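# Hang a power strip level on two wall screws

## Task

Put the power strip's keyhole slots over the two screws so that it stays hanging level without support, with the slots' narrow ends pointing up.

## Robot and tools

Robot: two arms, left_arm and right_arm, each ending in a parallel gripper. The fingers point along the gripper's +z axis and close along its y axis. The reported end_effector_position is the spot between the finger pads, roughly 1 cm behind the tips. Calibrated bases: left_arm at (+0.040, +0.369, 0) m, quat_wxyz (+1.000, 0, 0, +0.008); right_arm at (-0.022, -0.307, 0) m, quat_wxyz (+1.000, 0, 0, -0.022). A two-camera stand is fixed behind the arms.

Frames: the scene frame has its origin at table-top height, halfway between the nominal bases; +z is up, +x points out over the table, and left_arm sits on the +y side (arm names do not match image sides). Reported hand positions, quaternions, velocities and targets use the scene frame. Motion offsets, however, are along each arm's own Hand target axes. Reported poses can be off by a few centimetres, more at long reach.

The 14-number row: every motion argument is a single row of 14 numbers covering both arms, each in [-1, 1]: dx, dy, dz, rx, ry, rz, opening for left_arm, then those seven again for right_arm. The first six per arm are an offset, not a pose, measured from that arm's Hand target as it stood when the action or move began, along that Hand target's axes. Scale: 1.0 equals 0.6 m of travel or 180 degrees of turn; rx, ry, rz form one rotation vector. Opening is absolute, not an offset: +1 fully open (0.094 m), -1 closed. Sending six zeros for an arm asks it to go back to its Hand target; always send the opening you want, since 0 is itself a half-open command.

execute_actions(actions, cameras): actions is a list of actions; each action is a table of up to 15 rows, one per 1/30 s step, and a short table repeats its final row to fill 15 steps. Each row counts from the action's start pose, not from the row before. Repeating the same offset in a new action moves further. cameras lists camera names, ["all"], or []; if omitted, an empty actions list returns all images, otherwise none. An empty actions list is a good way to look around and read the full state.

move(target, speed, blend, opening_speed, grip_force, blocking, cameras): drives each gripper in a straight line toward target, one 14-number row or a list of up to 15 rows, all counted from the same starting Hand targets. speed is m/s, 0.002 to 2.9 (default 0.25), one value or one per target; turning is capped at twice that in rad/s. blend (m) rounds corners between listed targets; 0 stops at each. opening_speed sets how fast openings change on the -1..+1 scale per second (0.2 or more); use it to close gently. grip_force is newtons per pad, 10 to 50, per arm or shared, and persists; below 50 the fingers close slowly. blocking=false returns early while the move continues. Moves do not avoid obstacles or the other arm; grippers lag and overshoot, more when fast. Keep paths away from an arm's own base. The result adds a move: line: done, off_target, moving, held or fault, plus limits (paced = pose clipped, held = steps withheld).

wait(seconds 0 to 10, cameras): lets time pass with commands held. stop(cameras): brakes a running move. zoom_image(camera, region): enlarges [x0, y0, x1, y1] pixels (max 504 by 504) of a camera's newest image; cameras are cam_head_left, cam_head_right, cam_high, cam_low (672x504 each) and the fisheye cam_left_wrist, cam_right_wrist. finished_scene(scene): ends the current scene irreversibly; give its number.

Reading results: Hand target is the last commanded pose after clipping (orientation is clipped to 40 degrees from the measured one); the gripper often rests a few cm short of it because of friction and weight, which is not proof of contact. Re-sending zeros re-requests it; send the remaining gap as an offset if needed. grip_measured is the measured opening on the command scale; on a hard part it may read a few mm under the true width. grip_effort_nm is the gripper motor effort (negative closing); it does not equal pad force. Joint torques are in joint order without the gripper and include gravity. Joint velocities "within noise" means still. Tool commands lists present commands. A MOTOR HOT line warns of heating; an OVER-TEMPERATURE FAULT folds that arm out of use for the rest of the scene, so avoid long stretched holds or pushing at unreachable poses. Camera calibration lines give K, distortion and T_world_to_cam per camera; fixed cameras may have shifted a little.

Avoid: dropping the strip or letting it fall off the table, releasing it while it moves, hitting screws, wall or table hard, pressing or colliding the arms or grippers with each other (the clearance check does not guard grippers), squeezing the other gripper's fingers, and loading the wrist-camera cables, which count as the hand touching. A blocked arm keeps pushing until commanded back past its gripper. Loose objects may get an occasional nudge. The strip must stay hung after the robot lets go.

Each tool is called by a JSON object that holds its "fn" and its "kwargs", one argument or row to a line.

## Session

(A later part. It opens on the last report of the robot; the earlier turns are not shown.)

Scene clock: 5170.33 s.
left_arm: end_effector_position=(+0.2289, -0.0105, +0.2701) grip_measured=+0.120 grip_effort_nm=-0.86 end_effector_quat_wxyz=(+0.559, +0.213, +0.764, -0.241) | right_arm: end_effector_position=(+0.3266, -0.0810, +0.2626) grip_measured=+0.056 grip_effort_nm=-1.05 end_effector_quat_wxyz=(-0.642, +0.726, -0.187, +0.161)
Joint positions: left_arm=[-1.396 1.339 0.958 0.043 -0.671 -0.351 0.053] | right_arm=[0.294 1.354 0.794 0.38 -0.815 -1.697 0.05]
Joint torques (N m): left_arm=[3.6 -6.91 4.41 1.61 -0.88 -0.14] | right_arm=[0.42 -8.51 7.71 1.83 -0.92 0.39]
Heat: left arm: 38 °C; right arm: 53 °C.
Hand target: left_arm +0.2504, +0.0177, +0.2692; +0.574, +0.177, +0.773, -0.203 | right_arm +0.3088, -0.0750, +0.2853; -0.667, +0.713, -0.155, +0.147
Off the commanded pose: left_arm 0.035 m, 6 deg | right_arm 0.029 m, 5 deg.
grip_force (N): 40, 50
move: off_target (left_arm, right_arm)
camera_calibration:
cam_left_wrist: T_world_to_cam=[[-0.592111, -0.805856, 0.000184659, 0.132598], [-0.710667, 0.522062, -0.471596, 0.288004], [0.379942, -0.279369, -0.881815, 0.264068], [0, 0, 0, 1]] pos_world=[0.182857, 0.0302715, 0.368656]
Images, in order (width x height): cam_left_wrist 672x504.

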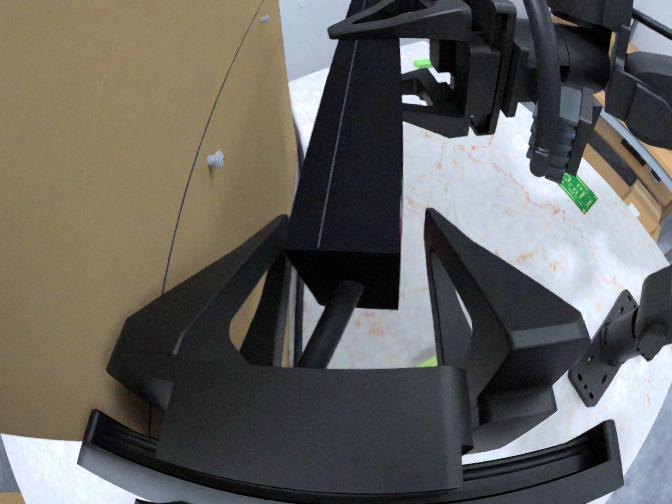

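{"fn": "move", "kwargs": {
  "target": [
    [0,-0.035,0,0,0,0,-0.1,0,0,0,0,0,0,-0.5],
    [0,-0.035,0,0,0,0,0.4,0,0,0,0,0,0,-0.5]
  ],
  "speed": 0.04,
  "grip_force": [50, 50]
}}

{"fn": "move", "kwargs": {
  "target": [0,-0.04,-0.01,0,0,0,0.4,0,0,-0.07,0,0,0,-0.5],
  "speed": 0.04,
  "cameras": ["cam_head_left","cam_left_wrist"]
}}

{"fn": "zoom_image", "kwargs": {
  "camera": "cam_head_left",
  "region": [220, 160, 460, 340]
}}

Scene clock: 5188.33 s.
left_arm: end_effector_position=(+0.2273, -0.0115, +0.2679) grip_measured=+0.397 grip_effort_nm=0.17 end_effector_quat_wxyz=(+0.564, +0.202, +0.767, -0.230) | right_arm: end_effector_position=(+0.3254, -0.0805, +0.2624) grip_measured=+0.056 grip_effort_nm=-1.05 end_effector_quat_wxyz=(-0.643, +0.726, -0.184, +0.159)
Joint positions: left_arm=[-1.418 1.36 0.968 0.04 -0.726 -0.369 0.066] | right_arm=[0.294 1.354 0.794 0.378 -0.823 -1.698 0.05]
Joint torques (N m): left_arm=[1.26 -4.16 7.31 1.49 -0.82 -0.15] | right_arm=[0.59 -8.4 7.6 1.84 -0.8 0.43]
Heat: left arm: 37 °C; right arm: 53 °C.
Hand target: left_arm +0.2397, -0.0003, +0.2714; +0.574, +0.177, +0.773, -0.203 | right_arm +0.3088, -0.0751, +0.2853; -0.668, +0.713, -0.155, +0.147
Off the commanded pose: left_arm 0.017 m, 4 deg | right_arm 0.029 m, 5 deg.
move: off_target (left_arm, right_arm); target 2's new opening was sent with left_arm's hand 0.012 m and 4 deg from that target

Scene clock: 5189.80 s.
left_arm: end_effector_position=(+0.2144, -0.0256, +0.2711) grip_measured=+0.398 grip_effort_nm=0.09 end_effector_quat_wxyz=(+0.565, +0.192, +0.770, -0.229) | right_arm: end_effector_position=(+0.3123, -0.1169, +0.2700) grip_measured=+0.056 grip_effort_nm=-1.05 end_effector_quat_wxyz=(-0.646, +0.720, -0.190, +0.167)
Joint positions: left_arm=[-1.476 1.415 1.032 0.006 -0.794 -0.416 0.066] | right_arm=[0.174 1.249 0.741 0.327 -0.923 -1.71 0.05]
Joint torques (N m): left_arm=[0.44 -4.46 7.79 1.39 -0.76 -0.07] | right_arm=[-0.65 -7.72 7.66 1.61 -1.18 0.27]
Heat: left arm: 37 °C; right arm: 53 °C.
Hand target: left_arm +0.2225, -0.0177, +0.2756; +0.574, +0.178, +0.773, -0.203 | right_arm +0.2914, -0.1132, +0.2880; -0.667, +0.713, -0.155, +0.147
Off the commanded pose: left_arm 0.012 m, 4 deg | right_arm 0.028 m, 5 deg.
move: off_target (left_arm, right_arm)
camera_calibration:
cam_left_wrist: T_world_to_cam=[[-0.549973, -0.835171, 0.00434084, 0.100883], [-0.737114, 0.482943, -0.472683, 0.291058], [0.392675, -0.263162, -0.881222, 0.263751], [0, 0, 0, 1]] pos_world=[0.166458, 0.0130994, 0.369563]
Images, in order (width x height): cam_head_left 672x504, cam_left_wrist 672x504.

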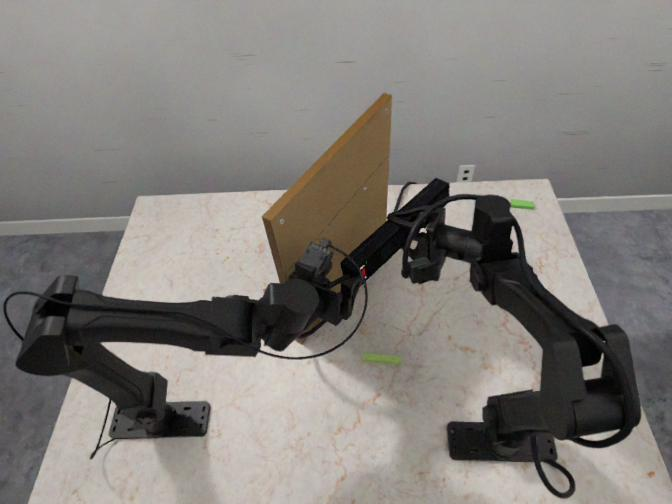

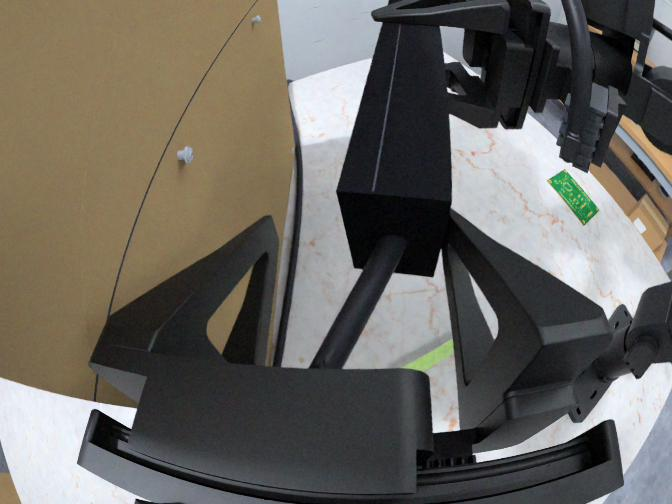

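Scaled by 2.100 from the camera's 672x504 image, which has a finer 960x720 frame.

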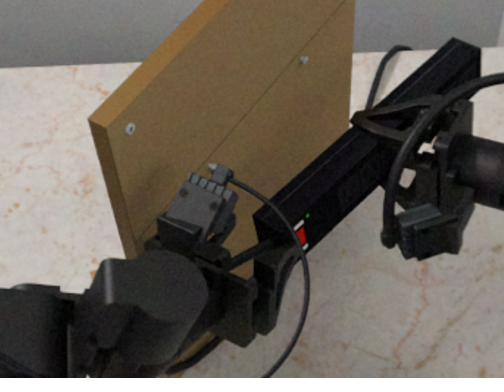

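{"fn": "move", "kwargs": {
  "target": [
    [0,-0.006,-0.02,0,0,0,0.4,0,0,0,0,0,0,-0.5],
    [0,-0.026,-0.01,0,0,0,0.4,0,0,0,0,0,0,-0.5]
  ],
  "speed": 0.04,
  "blend": 0.005,
  "cameras": ["cam_left_wrist"]
}}

Scene clock: 5200.40 s.
left_arm: end_effector_position=(+0.2069, -0.0286, +0.2684) grip_measured=+0.398 grip_effort_nm=0.09 end_effector_quat_wxyz=(+0.567, +0.190, +0.775, -0.207) | right_arm: end_effector_position=(+0.3097, -0.1167, +0.2700) grip_measured=+0.056 grip_effort_nm=-1.05 end_effector_quat_wxyz=(-0.648, +0.721, -0.184, +0.161)
Joint positions: left_arm=[-1.515 1.45 1.075 -0.056 -0.861 -0.445 0.066] | right_arm=[0.168 1.249 0.741 0.323 -0.945 -1.713 0.05]
Joint torques (N m): left_arm=[-0.08 -4.66 8.14 1.58 -0.49 -0.1] | right_arm=[-0.12 -7.83 7.64 1.6 -0.97 0.28]
Heat: left arm: 38 °C; right arm: 52 °C.
Hand target: left_arm +0.2097, -0.0280, +0.2790; +0.574, +0.177, +0.773, -0.203 | right_arm +0.2914, -0.1132, +0.2880; -0.667, +0.713, -0.155, +0.146
Off the commanded pose: left_arm 0.011 m, 2 deg | right_arm 0.026 m, 4 deg.
move: off_target (left_arm, right_arm)
camera_calibration:
cam_left_wrist: T_world_to_cam=[[-0.524126, -0.85123, -0.0264531, 0.0967271], [-0.749264, 0.475663, -0.460813, 0.284729], [0.40484, -0.221704, -0.887103, 0.263822], [0, 0, 0, 1]] pos_world=[0.157229, 0.00539206, 0.367803]
Images, in order (width x height): cam_left_wrist 672x504.

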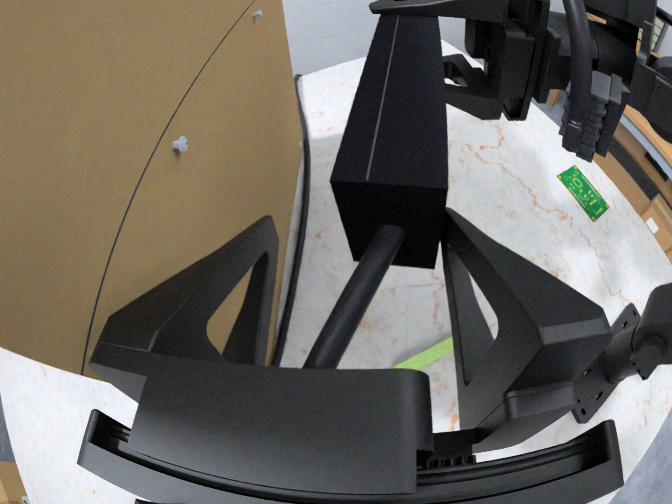

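{"fn": "move", "kwargs": {
  "target": [
    [0,-0.03,-0.02,0,0,0,0.5,0,0,0,0,0,0,-0.5],
    [0,-0.032,0.04,0,0,0,0.5,0,0,0,0,0,0,-0.5]
  ],
  "speed": 0.05,
  "blend": 0.003,
  "cameras": ["cam_left_wrist"]
}}

Scene clock: 5208.53 s.
left_arm: end_effector_position=(+0.2149, -0.0496, +0.2654) grip_measured=+0.497 grip_effort_nm=0.12 end_effector_quat_wxyz=(+0.571, +0.188, +0.776, -0.190) | right_arm: end_effector_position=(+0.3114, -0.1210, +0.2725) grip_measured=+0.056 grip_effort_nm=-1.05 end_effector_quat_wxyz=(-0.646, +0.721, -0.180, +0.176)
Joint positions: left_arm=[-1.505 1.553 1.165 -0.059 -0.88 -0.437 0.07] | right_arm=[0.158 1.24 0.741 0.323 -0.939 -1.736 0.05]
Joint torques (N m): left_arm=[1.03 -4.88 7.92 2.02 -0.07 0] | right_arm=[0.34 -7.21 7.75 1.55 -1.06 0.53]
Heat: left arm: 38 °C; right arm: 52 °C.
Hand target: left_arm +0.2197, -0.0567, +0.2750; +0.574, +0.177, +0.773, -0.203 | right_arm +0.2913, -0.1132, +0.2881; -0.668, +0.713, -0.155, +0.147
Off the commanded pose: left_arm 0.013 m, 2 deg | right_arm 0.026 m, 5 deg.
move: off_target (left_arm, right_arm)
camera_calibration:
cam_left_wrist: T_world_to_cam=[[-0.501816, -0.863437, -0.0515416, 0.0842885], [-0.75637, 0.466937, -0.45812, 0.299772], [0.419625, -0.190908, -0.887395, 0.251741], [0, 0, 0, 1]] pos_world=[0.163399, -0.0191376, 0.365069]
Images, in order (width x height): cam_left_wrist 672x504.

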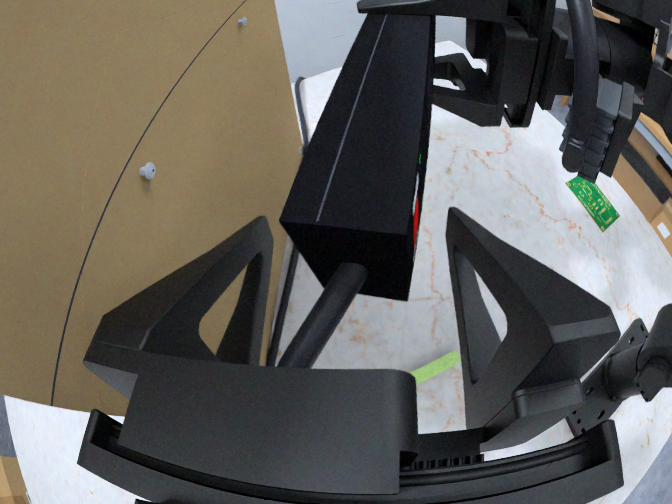

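{"fn": "move", "kwargs": {
  "target": [0,0.003,0,0,0,0,-0.6,0,0,0,0,0,0,-0.5],
  "grip_force": [30, 50]
}}

{"fn": "wait", "kwargs": {
  "seconds": 1,
  "cameras": ["cam_left_wrist"]
}}

Scene clock: 5214.13 s.
left_arm: end_effector_position=(+0.2166, -0.0496, +0.2659) grip_measured=+0.131 grip_effort_nm=-0.64 end_effector_quat_wxyz=(+0.572, +0.187, +0.776, -0.190) | right_arm: end_effector_position=(+0.3113, -0.1209, +0.2723) grip_measured=+0.056 grip_effort_nm=-1.05 end_effector_quat_wxyz=(-0.646, +0.721, -0.179, +0.176)
Joint positions: left_arm=[-1.5 1.553 1.165 -0.055 -0.877 -0.435 0.053] | right_arm=[0.158 1.24 0.741 0.321 -0.939 -1.737 0.05]
Joint torques (N m): left_arm=[0.91 -5.09 7.56 2 -0.09 -0.01] | right_arm=[0.54 -6.95 7.76 1.57 -1.01 0.53]
Heat: left arm: 38 °C; right arm: 52 °C.
Hand target: left_arm +0.2205, -0.0552, +0.2748; +0.574, +0.177, +0.773, -0.203 | right_arm +0.2913, -0.1132, +0.2881; -0.668, +0.713, -0.155, +0.147
Off the commanded pose: left_arm 0.011 m, 2 deg | right_arm 0.027 m, 5 deg.
grip_force (N): 30, 50
move: off_target (left_arm, right_arm)

Scene clock: 5215.13 s.
left_arm: end_effector_position=(+0.2166, -0.0496, +0.2659) grip_measured=+0.131 grip_effort_nm=-0.68 end_effector_quat_wxyz=(+0.572, +0.187, +0.776, -0.190) | right_arm: end_effector_position=(+0.3113, -0.1209, +0.2723) grip_measured=+0.056 grip_effort_nm=-1.05 end_effector_quat_wxyz=(-0.646, +0.721, -0.179, +0.176)
Joint positions: left_arm=[-1.5 1.553 1.165 -0.055 -0.877 -0.435 0.053] | right_arm=[0.158 1.24 0.741 0.321 -0.939 -1.737 0.05]
Joint torques (N m): left_arm=[0.85 -5.07 7.64 2 -0.07 -0.02] | right_arm=[0.69 -7.15 7.71 1.53 -1.05 0.5]
Heat: left arm: 38 °C; right arm: 52 °C.
Hand target: left_arm +0.2205, -0.0552, +0.2748; +0.574, +0.177, +0.773, -0.203 | right_arm +0.2913, -0.1132, +0.2881; -0.668, +0.713, -0.155, +0.147
Tool commands: left_gripper/opening=-0.6 right_gripper/opening=-0.5
Off the commanded pose: left_arm 0.011 m, 2 deg | right_arm 0.027 m, 5 deg.
grip_force (N): 30, 50
wait: 1.00 s; at rest by 0.17 s
camera_calibration:
cam_left_wrist: T_world_to_cam=[[-0.501104, -0.863979, -0.0493417, 0.0843999], [-0.756806, 0.465169, -0.459197, 0.301585], [0.419689, -0.192763, -0.886963, 0.251219], [0, 0, 0, 1]] pos_world=[0.1651, -0.0189421, 0.365474]
Images, in order (width x height): cam_left_wrist 672x504.

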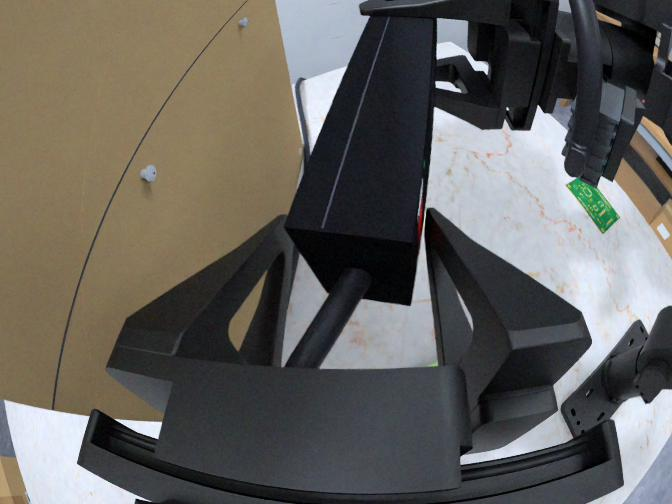

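{"fn": "move", "kwargs": {
  "target": [0,0,0,0,0,0,-0.6,0,0,0,0,0,0,-0.5],
  "grip_force": [50, 50],
  "cameras": ["cam_left_wrist","cam_head_left","cam_head_right"]
}}

{"fn": "zoom_image", "kwargs": {
  "camera": "cam_left_wrist",
  "region": [240, 180, 460, 345]
}}

{"fn": "zoom_image", "kwargs": {
  "camera": "cam_head_right",
  "region": [220, 160, 460, 340]
}}

Scene clock: 5232.80 s.
left_arm: end_effector_position=(+0.2166, -0.0496, +0.2659) grip_measured=+0.120 grip_effort_nm=-1.04 end_effector_quat_wxyz=(+0.572, +0.187, +0.776, -0.190) | right_arm: end_effector_position=(+0.3112, -0.1209, +0.2723) grip_measured=+0.056 grip_effort_nm=-1.05 end_effector_quat_wxyz=(-0.646, +0.721, -0.180, +0.176)
Joint positions: left_arm=[-1.5 1.553 1.165 -0.055 -0.877 -0.435 0.053] | right_arm=[0.158 1.24 0.741 0.321 -0.939 -1.737 0.05]
Joint torques (N m): left_arm=[0.9 -5.12 7.61 2 -0.09 0.01] | right_arm=[0.66 -7.04 7.56 1.55 -1 0.52]
Heat: left arm: 38 °C; right arm: 52 °C.
Hand target: left_arm +0.2205, -0.0552, +0.2748; +0.574, +0.177, +0.773, -0.203 | right_arm +0.2913, -0.1132, +0.2881; -0.668, +0.713, -0.155, +0.147
Off the commanded pose: left_arm 0.011 m, 2 deg | right_arm 0.027 m, 5 deg.
move: off_target (left_arm, right_arm)
camera_calibration:
cam_left_wrist: T_world_to_cam=[[-0.501184, -0.863912, -0.0497121, 0.0845504], [-0.756652, 0.465385, -0.459233, 0.301576], [0.419872, -0.192545, -0.886924, 0.251179], [0, 0, 0, 1]] pos_world=[0.165101, -0.0189416, 0.365473]
Images, in order (width x height): cam_head_left 672x504, cam_head_right 672x504, cam_left_wrist 672x504.

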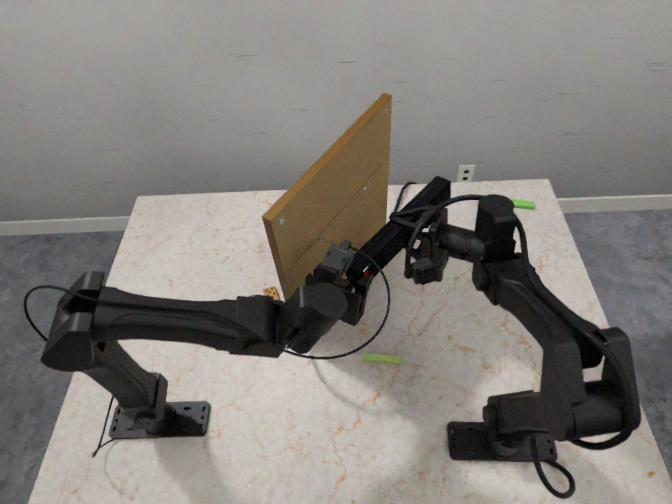

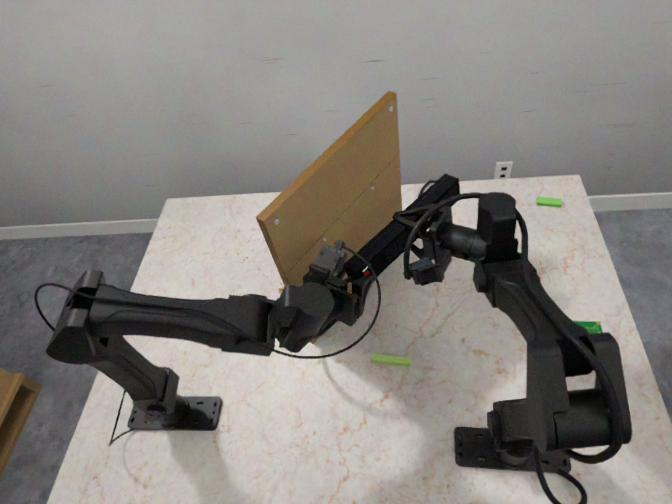

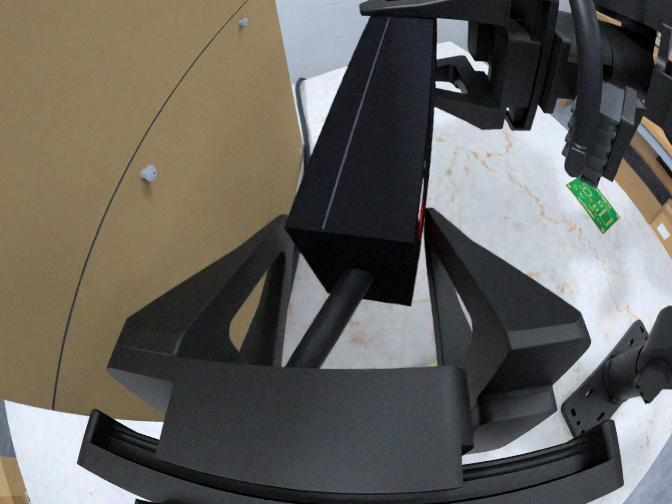

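Scaled by 2.291 from the camera's 672x504 image, which has a finer 960x720 frame.

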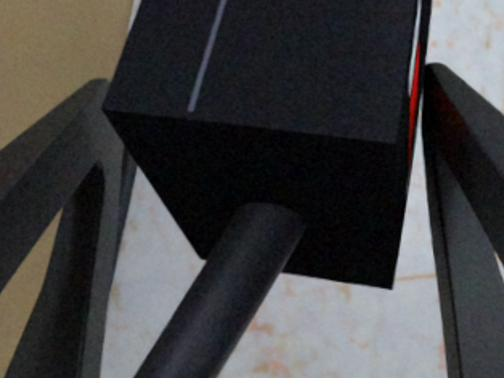

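Scaled by 2.100 from the camera's 672x504 image, which has a finer 960x720 frame.

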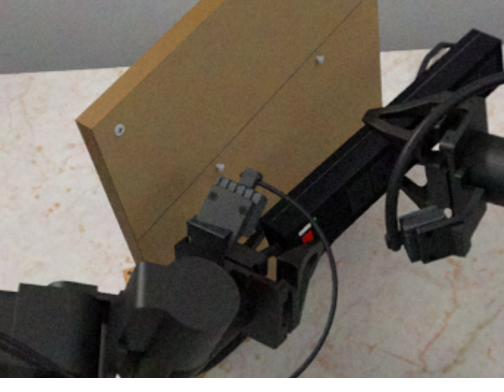

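{"fn": "move", "kwargs": {
  "target": [0,0,0,0,0,0,-0.6,0,0,0,0,0,0,-0.5],
  "grip_force": [50, 10]
}}

{"fn": "move", "kwargs": {
  "target": [0,0,0,0,0,0,-0.6,0,0,-0.025,0,0,0,-0.5],
  "speed": 0.03,
  "cameras": ["cam_left_wrist"]
}}

Scene clock: 5250.17 s.
left_arm: end_effector_position=(+0.2166, -0.0496, +0.2659) grip_measured=+0.120 grip_effort_nm=-1.04 end_effector_quat_wxyz=(+0.572, +0.187, +0.776, -0.190) | right_arm: end_effector_position=(+0.3112, -0.1209, +0.2723) grip_measured=+0.072 grip_effort_nm=-0.32 end_effector_quat_wxyz=(-0.646, +0.721, -0.180, +0.176)
Joint positions: left_arm=[-1.5 1.553 1.165 -0.055 -0.877 -0.435 0.053] | right_arm=[0.158 1.24 0.741 0.321 -0.939 -1.737 0.05]
Joint torques (N m): left_arm=[0.95 -5.16 7.6 2.01 -0.08 0.02] | right_arm=[0.61 -7.09 7.64 1.55 -1.04 0.51]
Heat: left arm: 37 °C; right arm: 52 °C.
Hand target: left_arm +0.2205, -0.0552, +0.2748; +0.574, +0.177, +0.773, -0.203 | right_arm +0.2913, -0.1132, +0.2881; -0.668, +0.713, -0.155, +0.147
Off the commanded pose: left_arm 0.011 m, 2 deg | right_arm 0.027 m, 5 deg.
grip_force (N): 50, 10
move: off_target (left_arm, right_arm)

Scene clock: 5251.07 s.
left_arm: end_effector_position=(+0.2138, -0.0545, +0.2671) grip_measured=+0.119 grip_effort_nm=-1.04 end_effector_quat_wxyz=(+0.567, +0.191, +0.775, -0.204) | right_arm: end_effector_position=(+0.3045, -0.1305, +0.2729) grip_measured=+0.073 grip_effort_nm=-0.32 end_effector_quat_wxyz=(-0.648, +0.721, -0.177, +0.172)
Joint positions: left_arm=[-1.5 1.553 1.165 -0.039 -0.849 -0.432 0.053] | right_arm=[0.117 1.213 0.727 0.298 -0.99 -1.747 0.05]
Joint torques (N m): left_arm=[0.91 -5.04 7.6 1.84 -0.35 -0.04] | right_arm=[-0.32 -7.53 7.64 1.48 -1.05 0.44]
Heat: left arm: 37 °C; right arm: 52 °C.
Hand target: left_arm +0.2205, -0.0552, +0.2747; +0.574, +0.177, +0.773, -0.203 | right_arm +0.2851, -0.1267, +0.2890; -0.667, +0.713, -0.155, +0.147
Off the commanded pose: left_arm 0.010 m, 2 deg | right_arm 0.026 m, 5 deg.
grip_force (N): 50, 10
move: off_target (right_arm)
camera_calibration:
cam_left_wrist: T_world_to_cam=[[-0.523443, -0.851452, -0.0322083, 0.079708], [-0.74874, 0.477684, -0.459573, 0.301372], [0.406689, -0.216445, -0.887556, 0.254095], [0, 0, 0, 1]] pos_world=[0.164034, -0.0210956, 0.366594]
Images, in order (width x height): cam_left_wrist 672x504.

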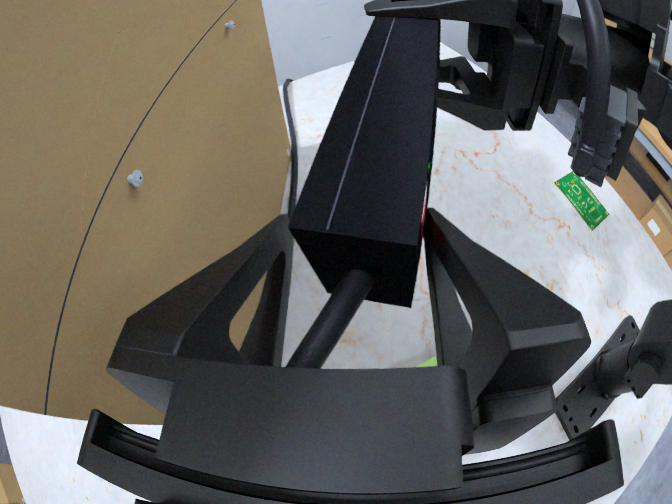

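{"fn": "move", "kwargs": {
  "target": [
    [0,0,0,0,0,0,-0.6,0,0,0,0,0,0,0.13],
    [0,0,0,0,0,0,-0.6,0,0,-0.02,0,0,0,0.13]
  ],
  "speed": 0.03,
  "grip_force": [50, 40],
  "cameras": ["cam_left_wrist","cam_head_left"]
}}

{"fn": "zoom_image", "kwargs": {
  "camera": "cam_left_wrist",
  "region": [280, 0, 500, 165]
}}

Scene clock: 5263.77 s.
left_arm: end_effector_position=(+0.2103, -0.0607, +0.2665) grip_measured=+0.119 grip_effort_nm=-1.04 end_effector_quat_wxyz=(+0.560, +0.198, +0.774, -0.220) | right_arm: end_effector_position=(+0.2971, -0.1402, +0.2777) grip_measured=+0.128 grip_effort_nm=0.08 end_effector_quat_wxyz=(-0.656, +0.715, -0.182, +0.156)
Joint positions: left_arm=[-1.5 1.557 1.165 -0.024 -0.816 -0.434 0.053] | right_arm=[0.071 1.186 0.72 0.283 -1.053 -1.715 0.053]
Joint torques (N m): left_arm=[0.88 -5.38 7.61 1.69 -0.71 -0.02] | right_arm=[-0.44 -7.01 7.42 1.38 -0.91 0.1]
Heat: left arm: 37 °C; right arm: 52 °C.
Hand target: left_arm +0.2205, -0.0553, +0.2746; +0.574, +0.177, +0.773, -0.203 | right_arm +0.2801, -0.1377, +0.2898; -0.667, +0.713, -0.155, +0.147
Off the commanded pose: left_arm 0.014 m, 3 deg | right_arm 0.021 m, 4 deg.
grip_force (N): 50, 40
move: off_target (left_arm, right_arm)
camera_calibration:
cam_left_wrist: T_world_to_cam=[[-0.549329, -0.835499, -0.0133539, 0.0740027], [-0.740071, 0.493882, -0.456482, 0.299667], [0.387986, -0.240876, -0.889632, 0.256656], [0, 0, 0, 1]] pos_world=[0.162848, -0.0243488, 0.36611]
Images, in order (width x height): cam_head_left 672x504, cam_left_wrist 672x504.

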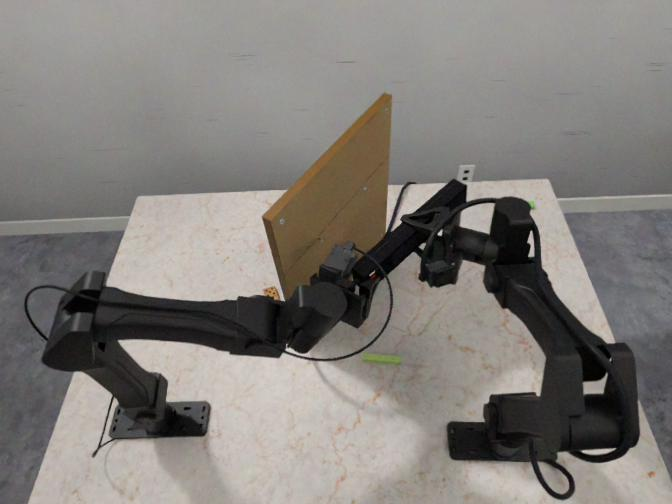

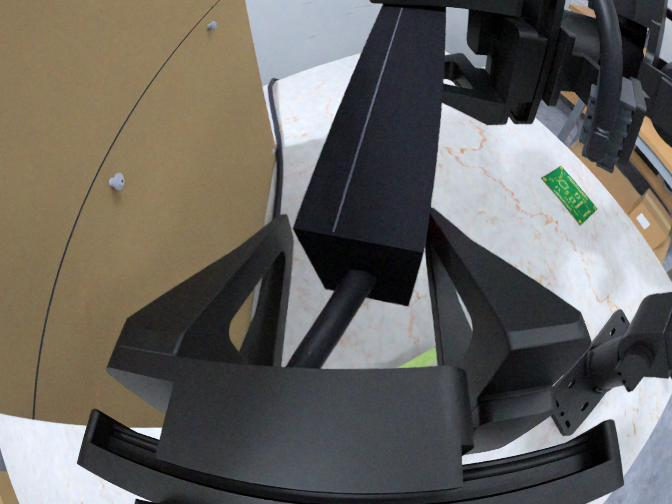

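Scaled by 2.291 from the camera's 672x504 image, which has a finer 960x720 frame.

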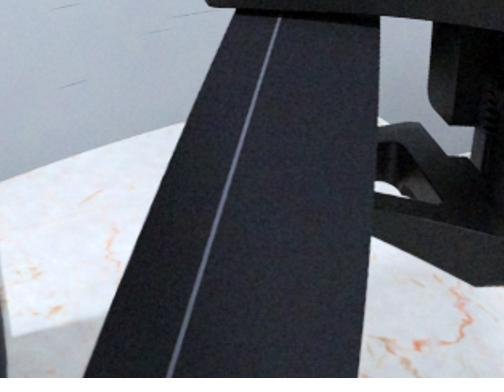

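{"fn": "move", "kwargs": {
  "target": [
    [0,0,0,0,0,0,-0.6,0,0,0,0,0,0,0.22],
    [0,0,0,0,0,0,-0.6,0,0,-0.02,0,0,0,0.22]
  ],
  "speed": 0.03,
  "cameras": ["cam_left_wrist","cam_head_left"]
}}

{"fn": "zoom_image", "kwargs": {
  "camera": "cam_left_wrist",
  "region": [280, 0, 500, 165]
}}

{"fn": "zoom_image", "kwargs": {
  "camera": "cam_head_left",
  "region": [320, 160, 520, 310]
}}

Scene clock: 5275.27 s.
left_arm: end_effector_position=(+0.2094, -0.0621, +0.2669) grip_measured=+0.119 grip_effort_nm=-1.04 end_effector_quat_wxyz=(+0.559, +0.199, +0.773, -0.224) | right_arm: end_effector_position=(+0.2897, -0.1495, +0.2804) grip_measured=+0.218 grip_effort_nm=0.08 end_effector_quat_wxyz=(-0.659, +0.715, -0.177, +0.152)
Joint positions: left_arm=[-1.5 1.557 1.165 -0.019 -0.808 -0.434 0.053] | right_arm=[0.026 1.159 0.713 0.255 -1.111 -1.726 0.057]
Joint torques (N m): left_arm=[0.92 -5.42 7.61 1.65 -0.81 -0.01] | right_arm=[-0.68 -6.42 7.51 1.29 -0.69 0.05]
Heat: left arm: 38 °C; right arm: 52 °C.
Hand target: left_arm +0.2205, -0.0552, +0.2746; +0.574, +0.178, +0.773, -0.203 | right_arm +0.2751, -0.1485, +0.2905; -0.667, +0.713, -0.155, +0.146
Off the commanded pose: left_arm 0.015 m, 4 deg | right_arm 0.018 m, 3 deg.
grip_force (N): 50, 40
move: off_target (left_arm, right_arm)
camera_calibration:
cam_left_wrist: T_world_to_cam=[[-0.555094, -0.831757, -0.00718497, 0.07217], [-0.737953, 0.49644, -0.457135, 0.299831], [0.383792, -0.248451, -0.889368, 0.257415], [0, 0, 0, 1]] pos_world=[0.162529, -0.0248654, 0.366519]
Images, in order (width x height): cam_head_left 672x504, cam_left_wrist 672x504.

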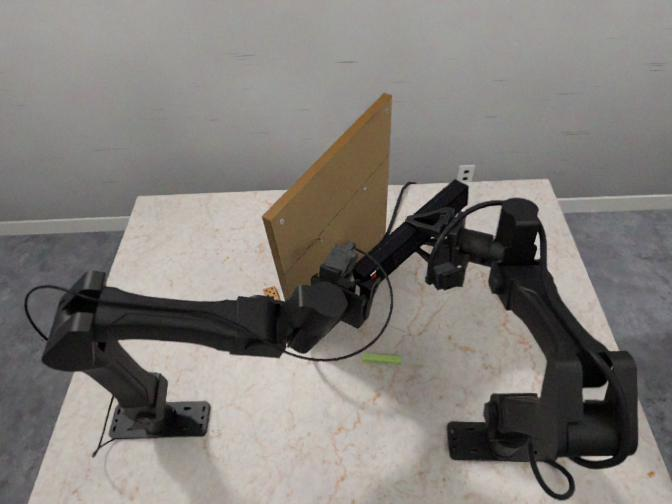

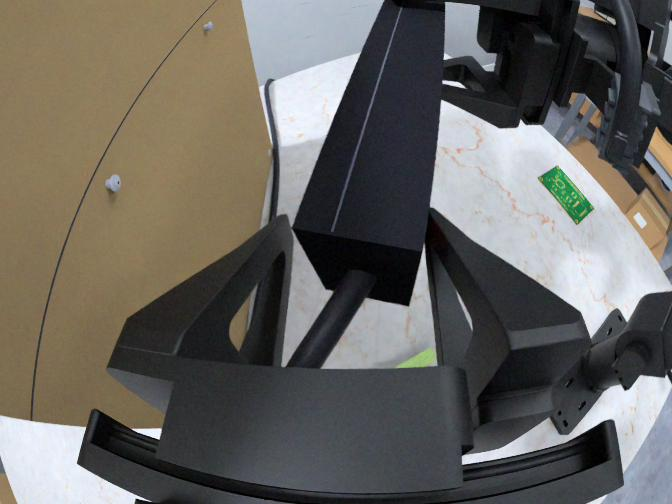

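Scaled by 2.291 from the camera's 672x504 image, which has a finer 960x720 frame.

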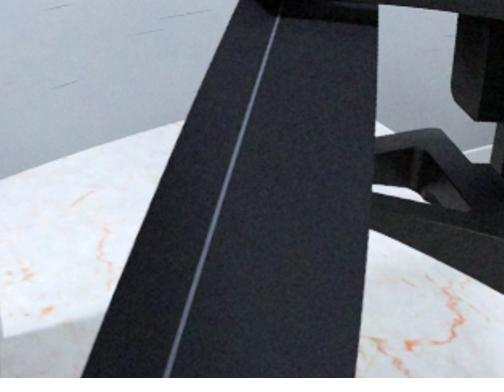

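Scaled by 2.520 from the camera's 672x504 image, which has a finer 960x720 frame.

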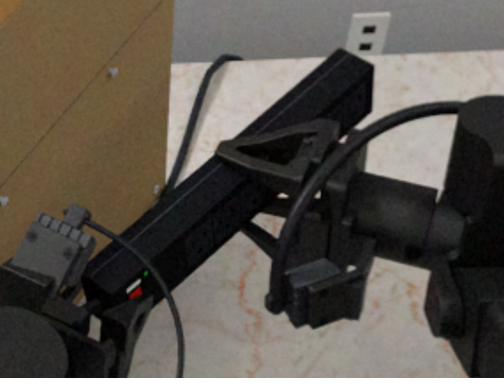

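{"fn": "move", "kwargs": {
  "target": [0,0,0,0,0,0,-0.6,0,0,-0.008,0,0.055,0,0.22],
  "speed": 0.05,
  "cameras": ["cam_left_wrist","cam_head_left"]
}}

{"fn": "zoom_image", "kwargs": {
  "camera": "cam_head_left",
  "region": [320, 160, 520, 310]
}}

Scene clock: 5307.57 s.
left_arm: end_effector_position=(+0.2093, -0.0623, +0.2670) grip_measured=+0.119 grip_effort_nm=-1.04 end_effector_quat_wxyz=(+0.559, +0.199, +0.773, -0.224) | right_arm: end_effector_position=(+0.2825, -0.1562, +0.2799) grip_measured=+0.218 grip_effort_nm=0.08 end_effector_quat_wxyz=(-0.643, +0.702, -0.230, +0.204)
Joint positions: left_arm=[-1.5 1.557 1.165 -0.018 -0.807 -0.434 0.053] | right_arm=[0.061 1.014 0.631 0.232 -0.925 -1.682 0.057]
Joint torques (N m): left_arm=[0.85 -5.42 7.53 1.65 -0.83 -0.03] | right_arm=[0.55 -5.09 7.69 1.6 -0.32 0.1]
Heat: left arm: 38 °C; right arm: 51 °C.
Hand target: left_arm +0.2205, -0.0552, +0.2746; +0.574, +0.177, +0.773, -0.203 | right_arm +0.2731, -0.1529, +0.2909; -0.652, +0.698, -0.212, +0.207
Off the commanded pose: left_arm 0.015 m, 4 deg | right_arm 0.015 m, 2 deg.
grip_force (N): 50, 40
move: off_target (left_arm, right_arm)
camera_calibration:
cam_left_wrist: T_world_to_cam=[[-0.555965, -0.831181, -0.00633881, 0.0719299], [-0.737614, 0.496866, -0.457219, 0.299912], [0.383181, -0.249522, -0.889332, 0.25754], [0, 0, 0, 1]] pos_world=[0.162526, -0.0249677, 0.36662]
Images, in order (width x height): cam_head_left 672x504, cam_left_wrist 672x504.

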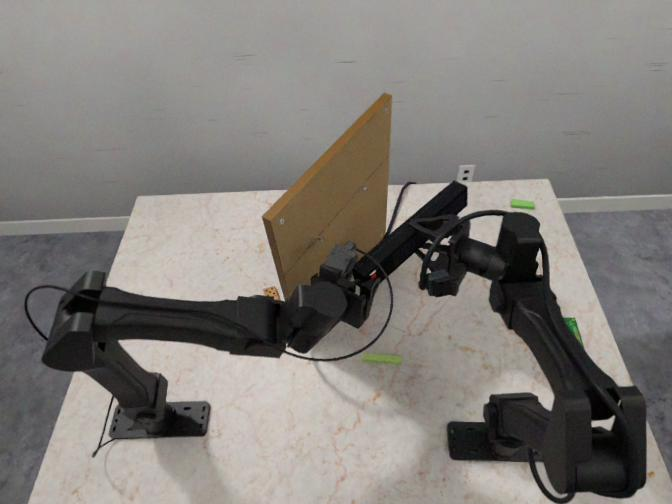

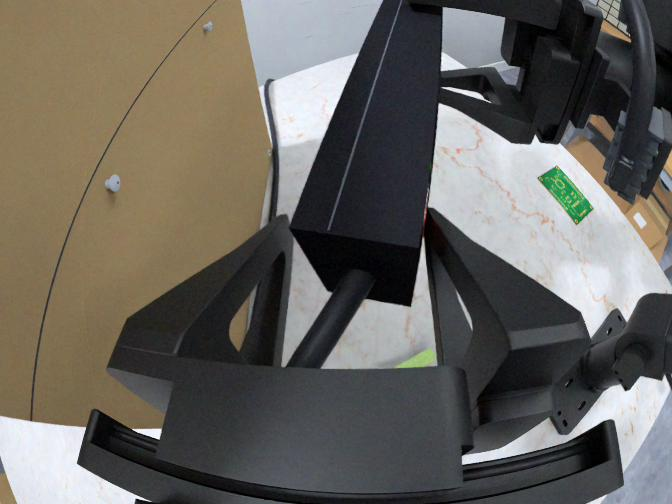

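Scaled by 2.520 from the camera's 672x504 image, which has a finer 960x720 frame.

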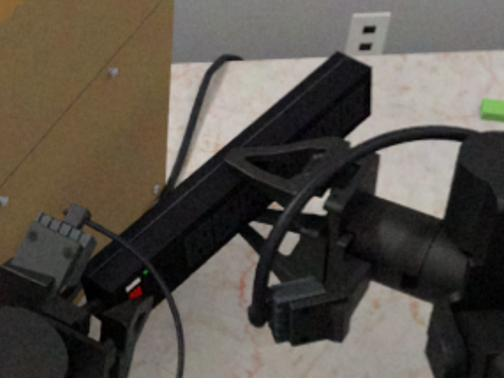

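{"fn": "move", "kwargs": {
  "target": [
    [0,0,0,0,0,0,-0.6,0,0.016,0,0,0,0,0.22],
    [0,0,0,0,0,0,-0.6,0,0.016,0,0,0,0,-0.5]
  ],
  "speed": 0.05,
  "grip_force": [50, 50],
  "cameras": ["cam_left_wrist","cam_head_left"]
}}

{"fn": "zoom_image", "kwargs": {
  "camera": "cam_head_left",
  "region": [320, 160, 520, 310]
}}

Scene clock: 5318.87 s.
left_arm: end_effector_position=(+0.2106, -0.0613, +0.2657) grip_measured=+0.119 grip_effort_nm=-1.04 end_effector_quat_wxyz=(+0.560, +0.196, +0.774, -0.220) | right_arm: end_effector_position=(+0.2807, -0.1563, +0.2680) grip_measured=+0.056 grip_effort_nm=-1.05 end_effector_quat_wxyz=(-0.640, +0.704, -0.236, +0.197)
Joint positions: left_arm=[-1.5 1.56 1.165 -0.02 -0.818 -0.436 0.053] | right_arm=[0.061 1.014 0.597 0.247 -0.924 -1.682 0.05]
Joint torques (N m): left_arm=[0.87 -5.75 7.56 1.65 -0.7 0] | right_arm=[0.31 -4.75 7.39 1.83 -0.34 0.08]
Heat: left arm: 38 °C; right arm: 51 °C.
Hand target: left_arm +0.2205, -0.0552, +0.2746; +0.574, +0.177, +0.773, -0.203 | right_arm +0.2729, -0.1535, +0.2813; -0.652, +0.698, -0.212, +0.207
Off the commanded pose: left_arm 0.015 m, 3 deg | right_arm 0.016 m, 3 deg.
move: off_target (left_arm, right_arm); target 2's new opening was sent with right_arm's hand 0.016 m and 3 deg from that target
camera_calibration:
cam_left_wrist: T_world_to_cam=[[-0.547281, -0.836878, -0.0109261, 0.0723992], [-0.741609, 0.490948, -0.45715, 0.300248], [0.387943, -0.242087, -0.889323, 0.255548], [0, 0, 0, 1]] pos_world=[0.163151, -0.024952, 0.365314]
Images, in order (width x height): cam_head_left 672x504, cam_left_wrist 672x504.

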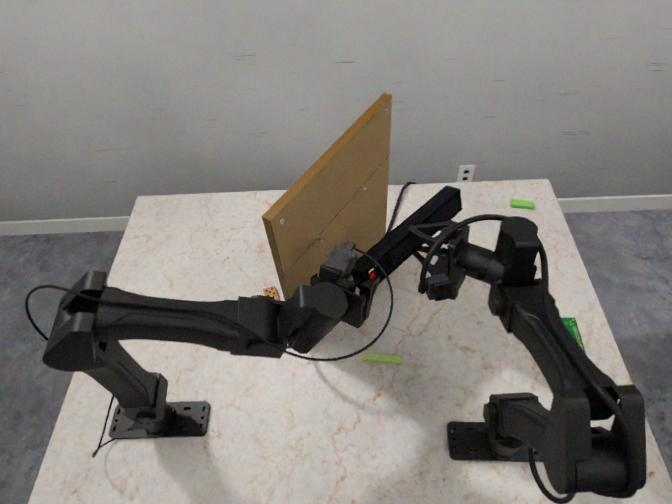

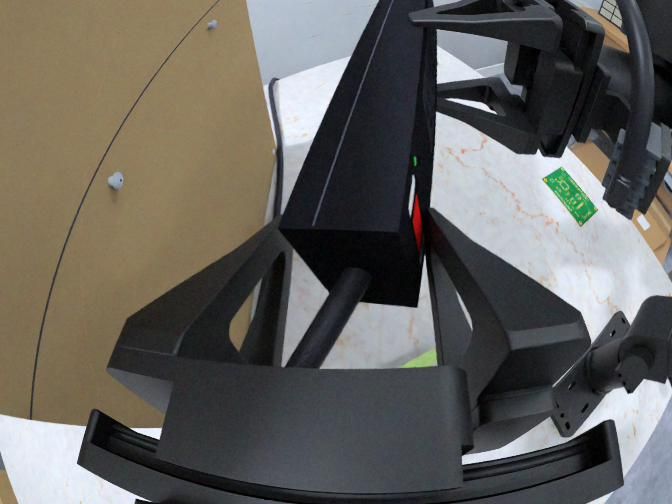

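Scaled by 2.520 from the camera's 672x504 image, which has a finer 960x720 frame.

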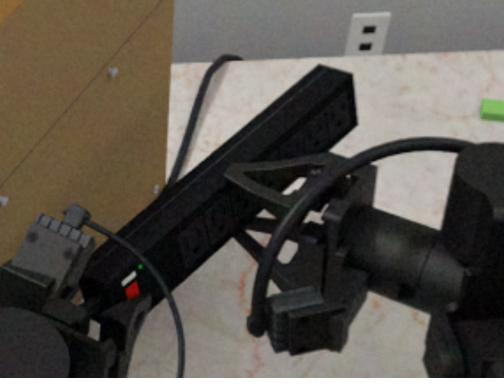

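{"fn": "move", "kwargs": {
  "target": [
    [0,0,0,0,0,0,0.4,0,0,0,0,0,0,-0.5],
    [0,0,-0.13,0,0,0,0.4,0,0,0,0,0,0,-0.5]
  ],
  "speed": 0.06,
  "opening_speed": 0.4,
  "cameras": ["cam_left_wrist","cam_head_left"]
}}

{"fn": "zoom_image", "kwargs": {
  "camera": "cam_head_left",
  "region": [300, 160, 500, 310]
}}

Scene clock: 5340.60 s.
left_arm: end_effector_position=(+0.1557, -0.0218, +0.2844) grip_measured=+0.397 grip_effort_nm=0.12 end_effector_quat_wxyz=(+0.568, +0.189, +0.776, -0.200) | right_arm: end_effector_position=(+0.2805, -0.1564, +0.2660) grip_measured=+0.056 grip_effort_nm=-1.05 end_effector_quat_wxyz=(-0.638, +0.706, -0.232, +0.201)
Joint positions: left_arm=[-1.69 1.442 1.165 -0.282 -1.025 -0.59 0.066] | right_arm=[0.061 1.014 0.592 0.247 -0.923 -1.697 0.05]
Joint torques (N m): left_arm=[-0.36 -6.83 6.09 1.57 -0.53 -0.09] | right_arm=[0.32 -4.67 7.84 1.86 -0.38 0.22]
Heat: left arm: 38 °C; right arm: 52 °C.
Hand target: left_arm +0.1569, -0.0149, +0.2948; +0.574, +0.177, +0.773, -0.203 | right_arm +0.2729, -0.1535, +0.2814; -0.652, +0.698, -0.212, +0.207
Off the commanded pose: left_arm 0.013 m, 2 deg | right_arm 0.017 m, 3 deg.
move: off_target (left_arm, right_arm)
camera_calibration:
cam_left_wrist: T_world_to_cam=[[-0.515479, -0.856128, -0.0364237, 0.0775242], [-0.752662, 0.472681, -0.458337, 0.250298], [0.409612, -0.208848, -0.888032, 0.300036], [0, 0, 0, 1]] pos_world=[0.105454, 0.0107213, 0.383987]
Images, in order (width x height): cam_head_left 672x504, cam_left_wrist 672x504.

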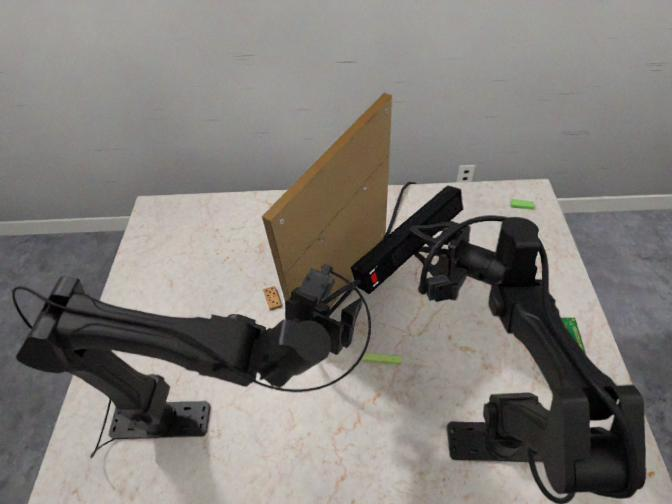

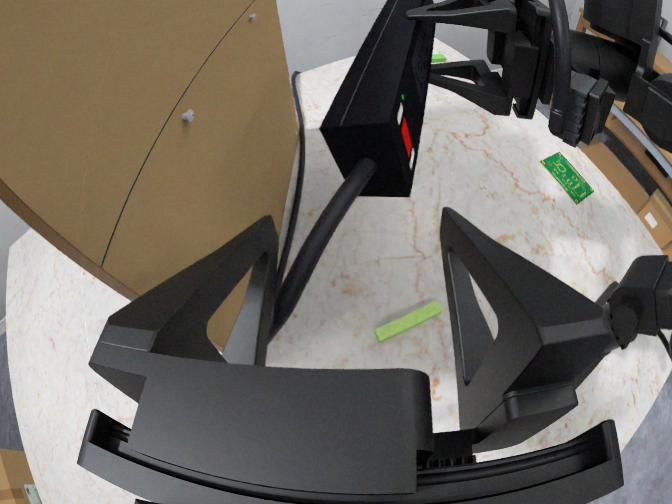

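Scaled by 2.520 from the camera's 672x504 image, which has a finer 960x720 frame.

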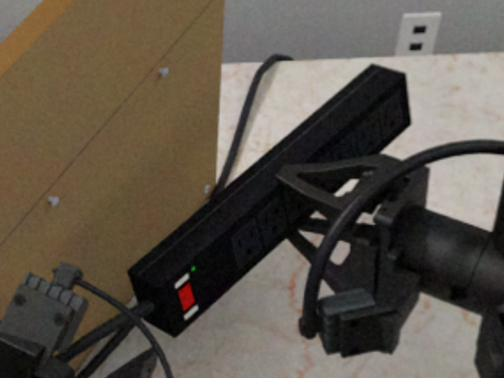

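{"fn": "move", "kwargs": {
  "target": [
    [-0.13,0.0,-0.04,0,0,0,0.1,0,0,0,0,0,0,-0.5],
    [-0.12,0.17,-0.04,0,0,0,0.1,0,0,0,0,0,0,-0.5]
  ],
  "speed": 0.1,
  "blend": 0.02,
  "cameras": ["cam_left_wrist","cam_head_left"]
}}

Scene clock: 5354.30 s.
left_arm: end_effector_position=(+0.1859, +0.0540, +0.3594) grip_measured=+0.101 grip_effort_nm=-0.07 end_effector_quat_wxyz=(+0.548, +0.217, +0.768, -0.251) | right_arm: end_effector_position=(+0.2805, -0.1564, +0.2660) grip_measured=+0.056 grip_effort_nm=-1.05 end_effector_quat_wxyz=(-0.638, +0.706, -0.232, +0.201)
Joint positions: left_arm=[-1.525 1.097 1.186 -0.477 -0.765 -0.429 0.052] | right_arm=[0.061 1.014 0.592 0.247 -0.923 -1.697 0.05]
Joint torques (N m): left_arm=[3.29 -4.18 4.6 1.52 -1.24 -0.04] | right_arm=[0.29 -4.66 7.9 1.76 -0.42 0.27]
Heat: left arm: 38 °C; right arm: 51 °C.
Hand target: left_arm +0.2091, +0.0817, +0.3590; +0.574, +0.177, +0.773, -0.203 | right_arm +0.2729, -0.1535, +0.2814; -0.652, +0.698, -0.212, +0.207
Off the commanded pose: left_arm 0.036 m, 8 deg | right_arm 0.017 m, 3 deg.
move: off_target (left_arm, right_arm)
camera_calibration:
cam_left_wrist: T_world_to_cam=[[-0.607917, -0.793834, 0.0162566, 0.155666], [-0.709967, 0.534296, -0.458775, 0.260409], [0.355505, -0.290439, -0.888404, 0.384637], [0, 0, 0, 1]] pos_world=[0.142773, 0.0961506, 0.458651]
Images, in order (width x height): cam_head_left 672x504, cam_left_wrist 672x504.

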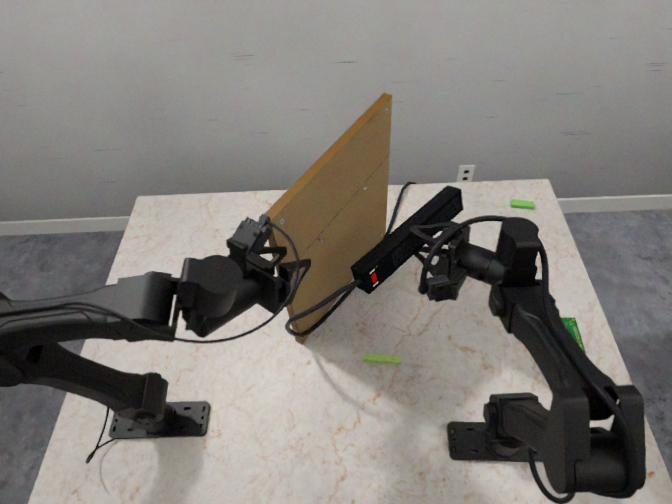

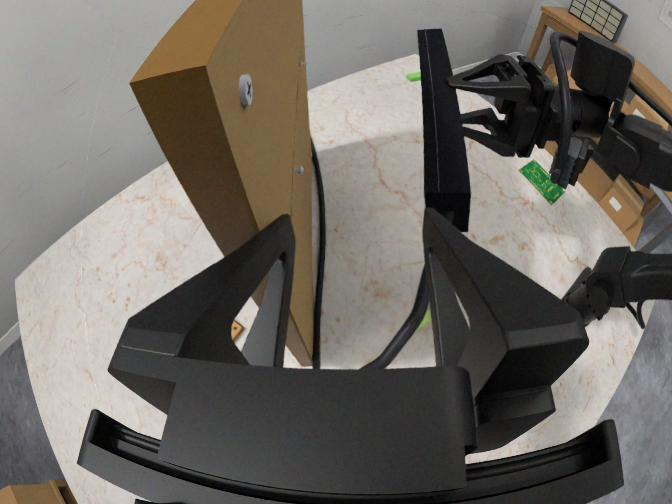

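{"fn": "move", "kwargs": {
  "target": [
    [0,-0.045,-0.02,0,0,0,0.1,0,0,0,0,0,0,-0.5],
    [0.0,-0.04,-0.085,0,0,0,0.1,0,0,0,0,0,0,-0.5],
    [0,0.02,-0.085,0,0,0,0.1,0,0,0,0,0,0,-0.5]
  ],
  "speed": 0.08,
  "blend": 0.01,
  "cameras": ["cam_left_wrist","cam_head_left"]
}}

{"fn": "zoom_image", "kwargs": {
  "camera": "cam_left_wrist",
  "region": [300, 10, 520, 175]
}}

Scene clock: 5365.57 s.
left_arm: end_effector_position=(+0.1726, +0.1162, +0.3749) grip_measured=+0.101 grip_effort_nm=-0.07 end_effector_quat_wxyz=(+0.574, +0.172, +0.772, -0.212) | right_arm: end_effector_position=(+0.2805, -0.1564, +0.2660) grip_measured=+0.056 grip_effort_nm=-1.05 end_effector_quat_wxyz=(-0.638, +0.706, -0.232, +0.201)
Joint positions: left_arm=[-1.682 0.986 1.224 -0.754 -1.035 -0.588 0.052] | right_arm=[0.061 1.014 0.592 0.247 -0.923 -1.697 0.05]
Joint torques (N m): left_arm=[0.36 -0.99 4.55 1.56 -0.21 0.07] | right_arm=[0.36 -4.59 7.82 1.8 -0.42 0.15]
Heat: left arm: 38 °C; right arm: 51 °C.
Hand target: left_arm +0.1737, +0.1184, +0.3709; +0.574, +0.177, +0.773, -0.203 | right_arm +0.2729, -0.1535, +0.2814; -0.652, +0.698, -0.212, +0.207
Off the commanded pose: left_arm 0.005 m, 1 deg | right_arm 0.017 m, 3 deg.
move: off_target (right_arm)
camera_calibration:
cam_left_wrist: T_world_to_cam=[[-0.502214, -0.864743, -0.00128545, 0.193203], [-0.758917, 0.441465, -0.4787, 0.251636], [0.41452, -0.239434, -0.877977, 0.401219], [0, 0, 0, 1]] pos_world=[0.121687, 0.152048, 0.472968]
Images, in order (width x height): cam_head_left 672x504, cam_left_wrist 672x504.

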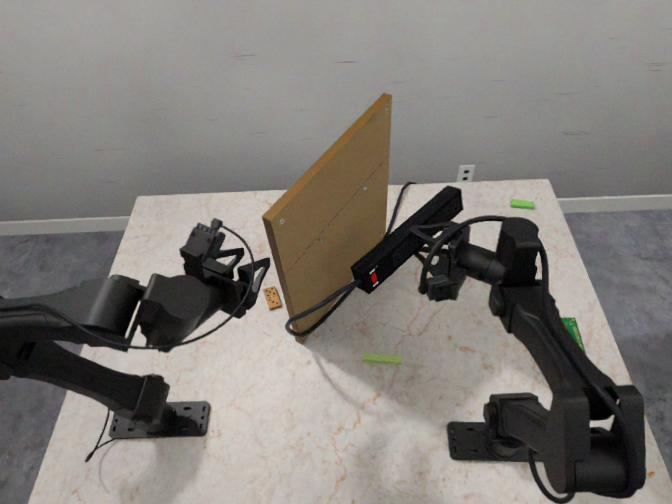

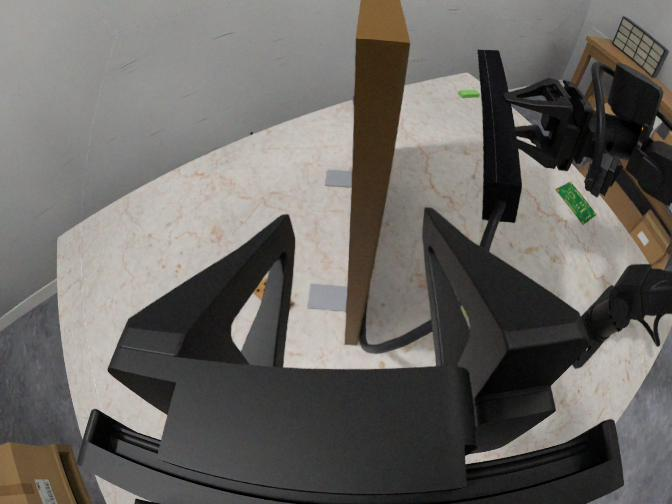

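Scaled by 2.291 from the camera's 672x504 image, which has a finer 960x720 frame.

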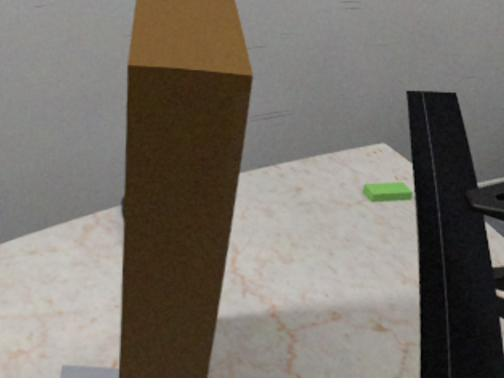

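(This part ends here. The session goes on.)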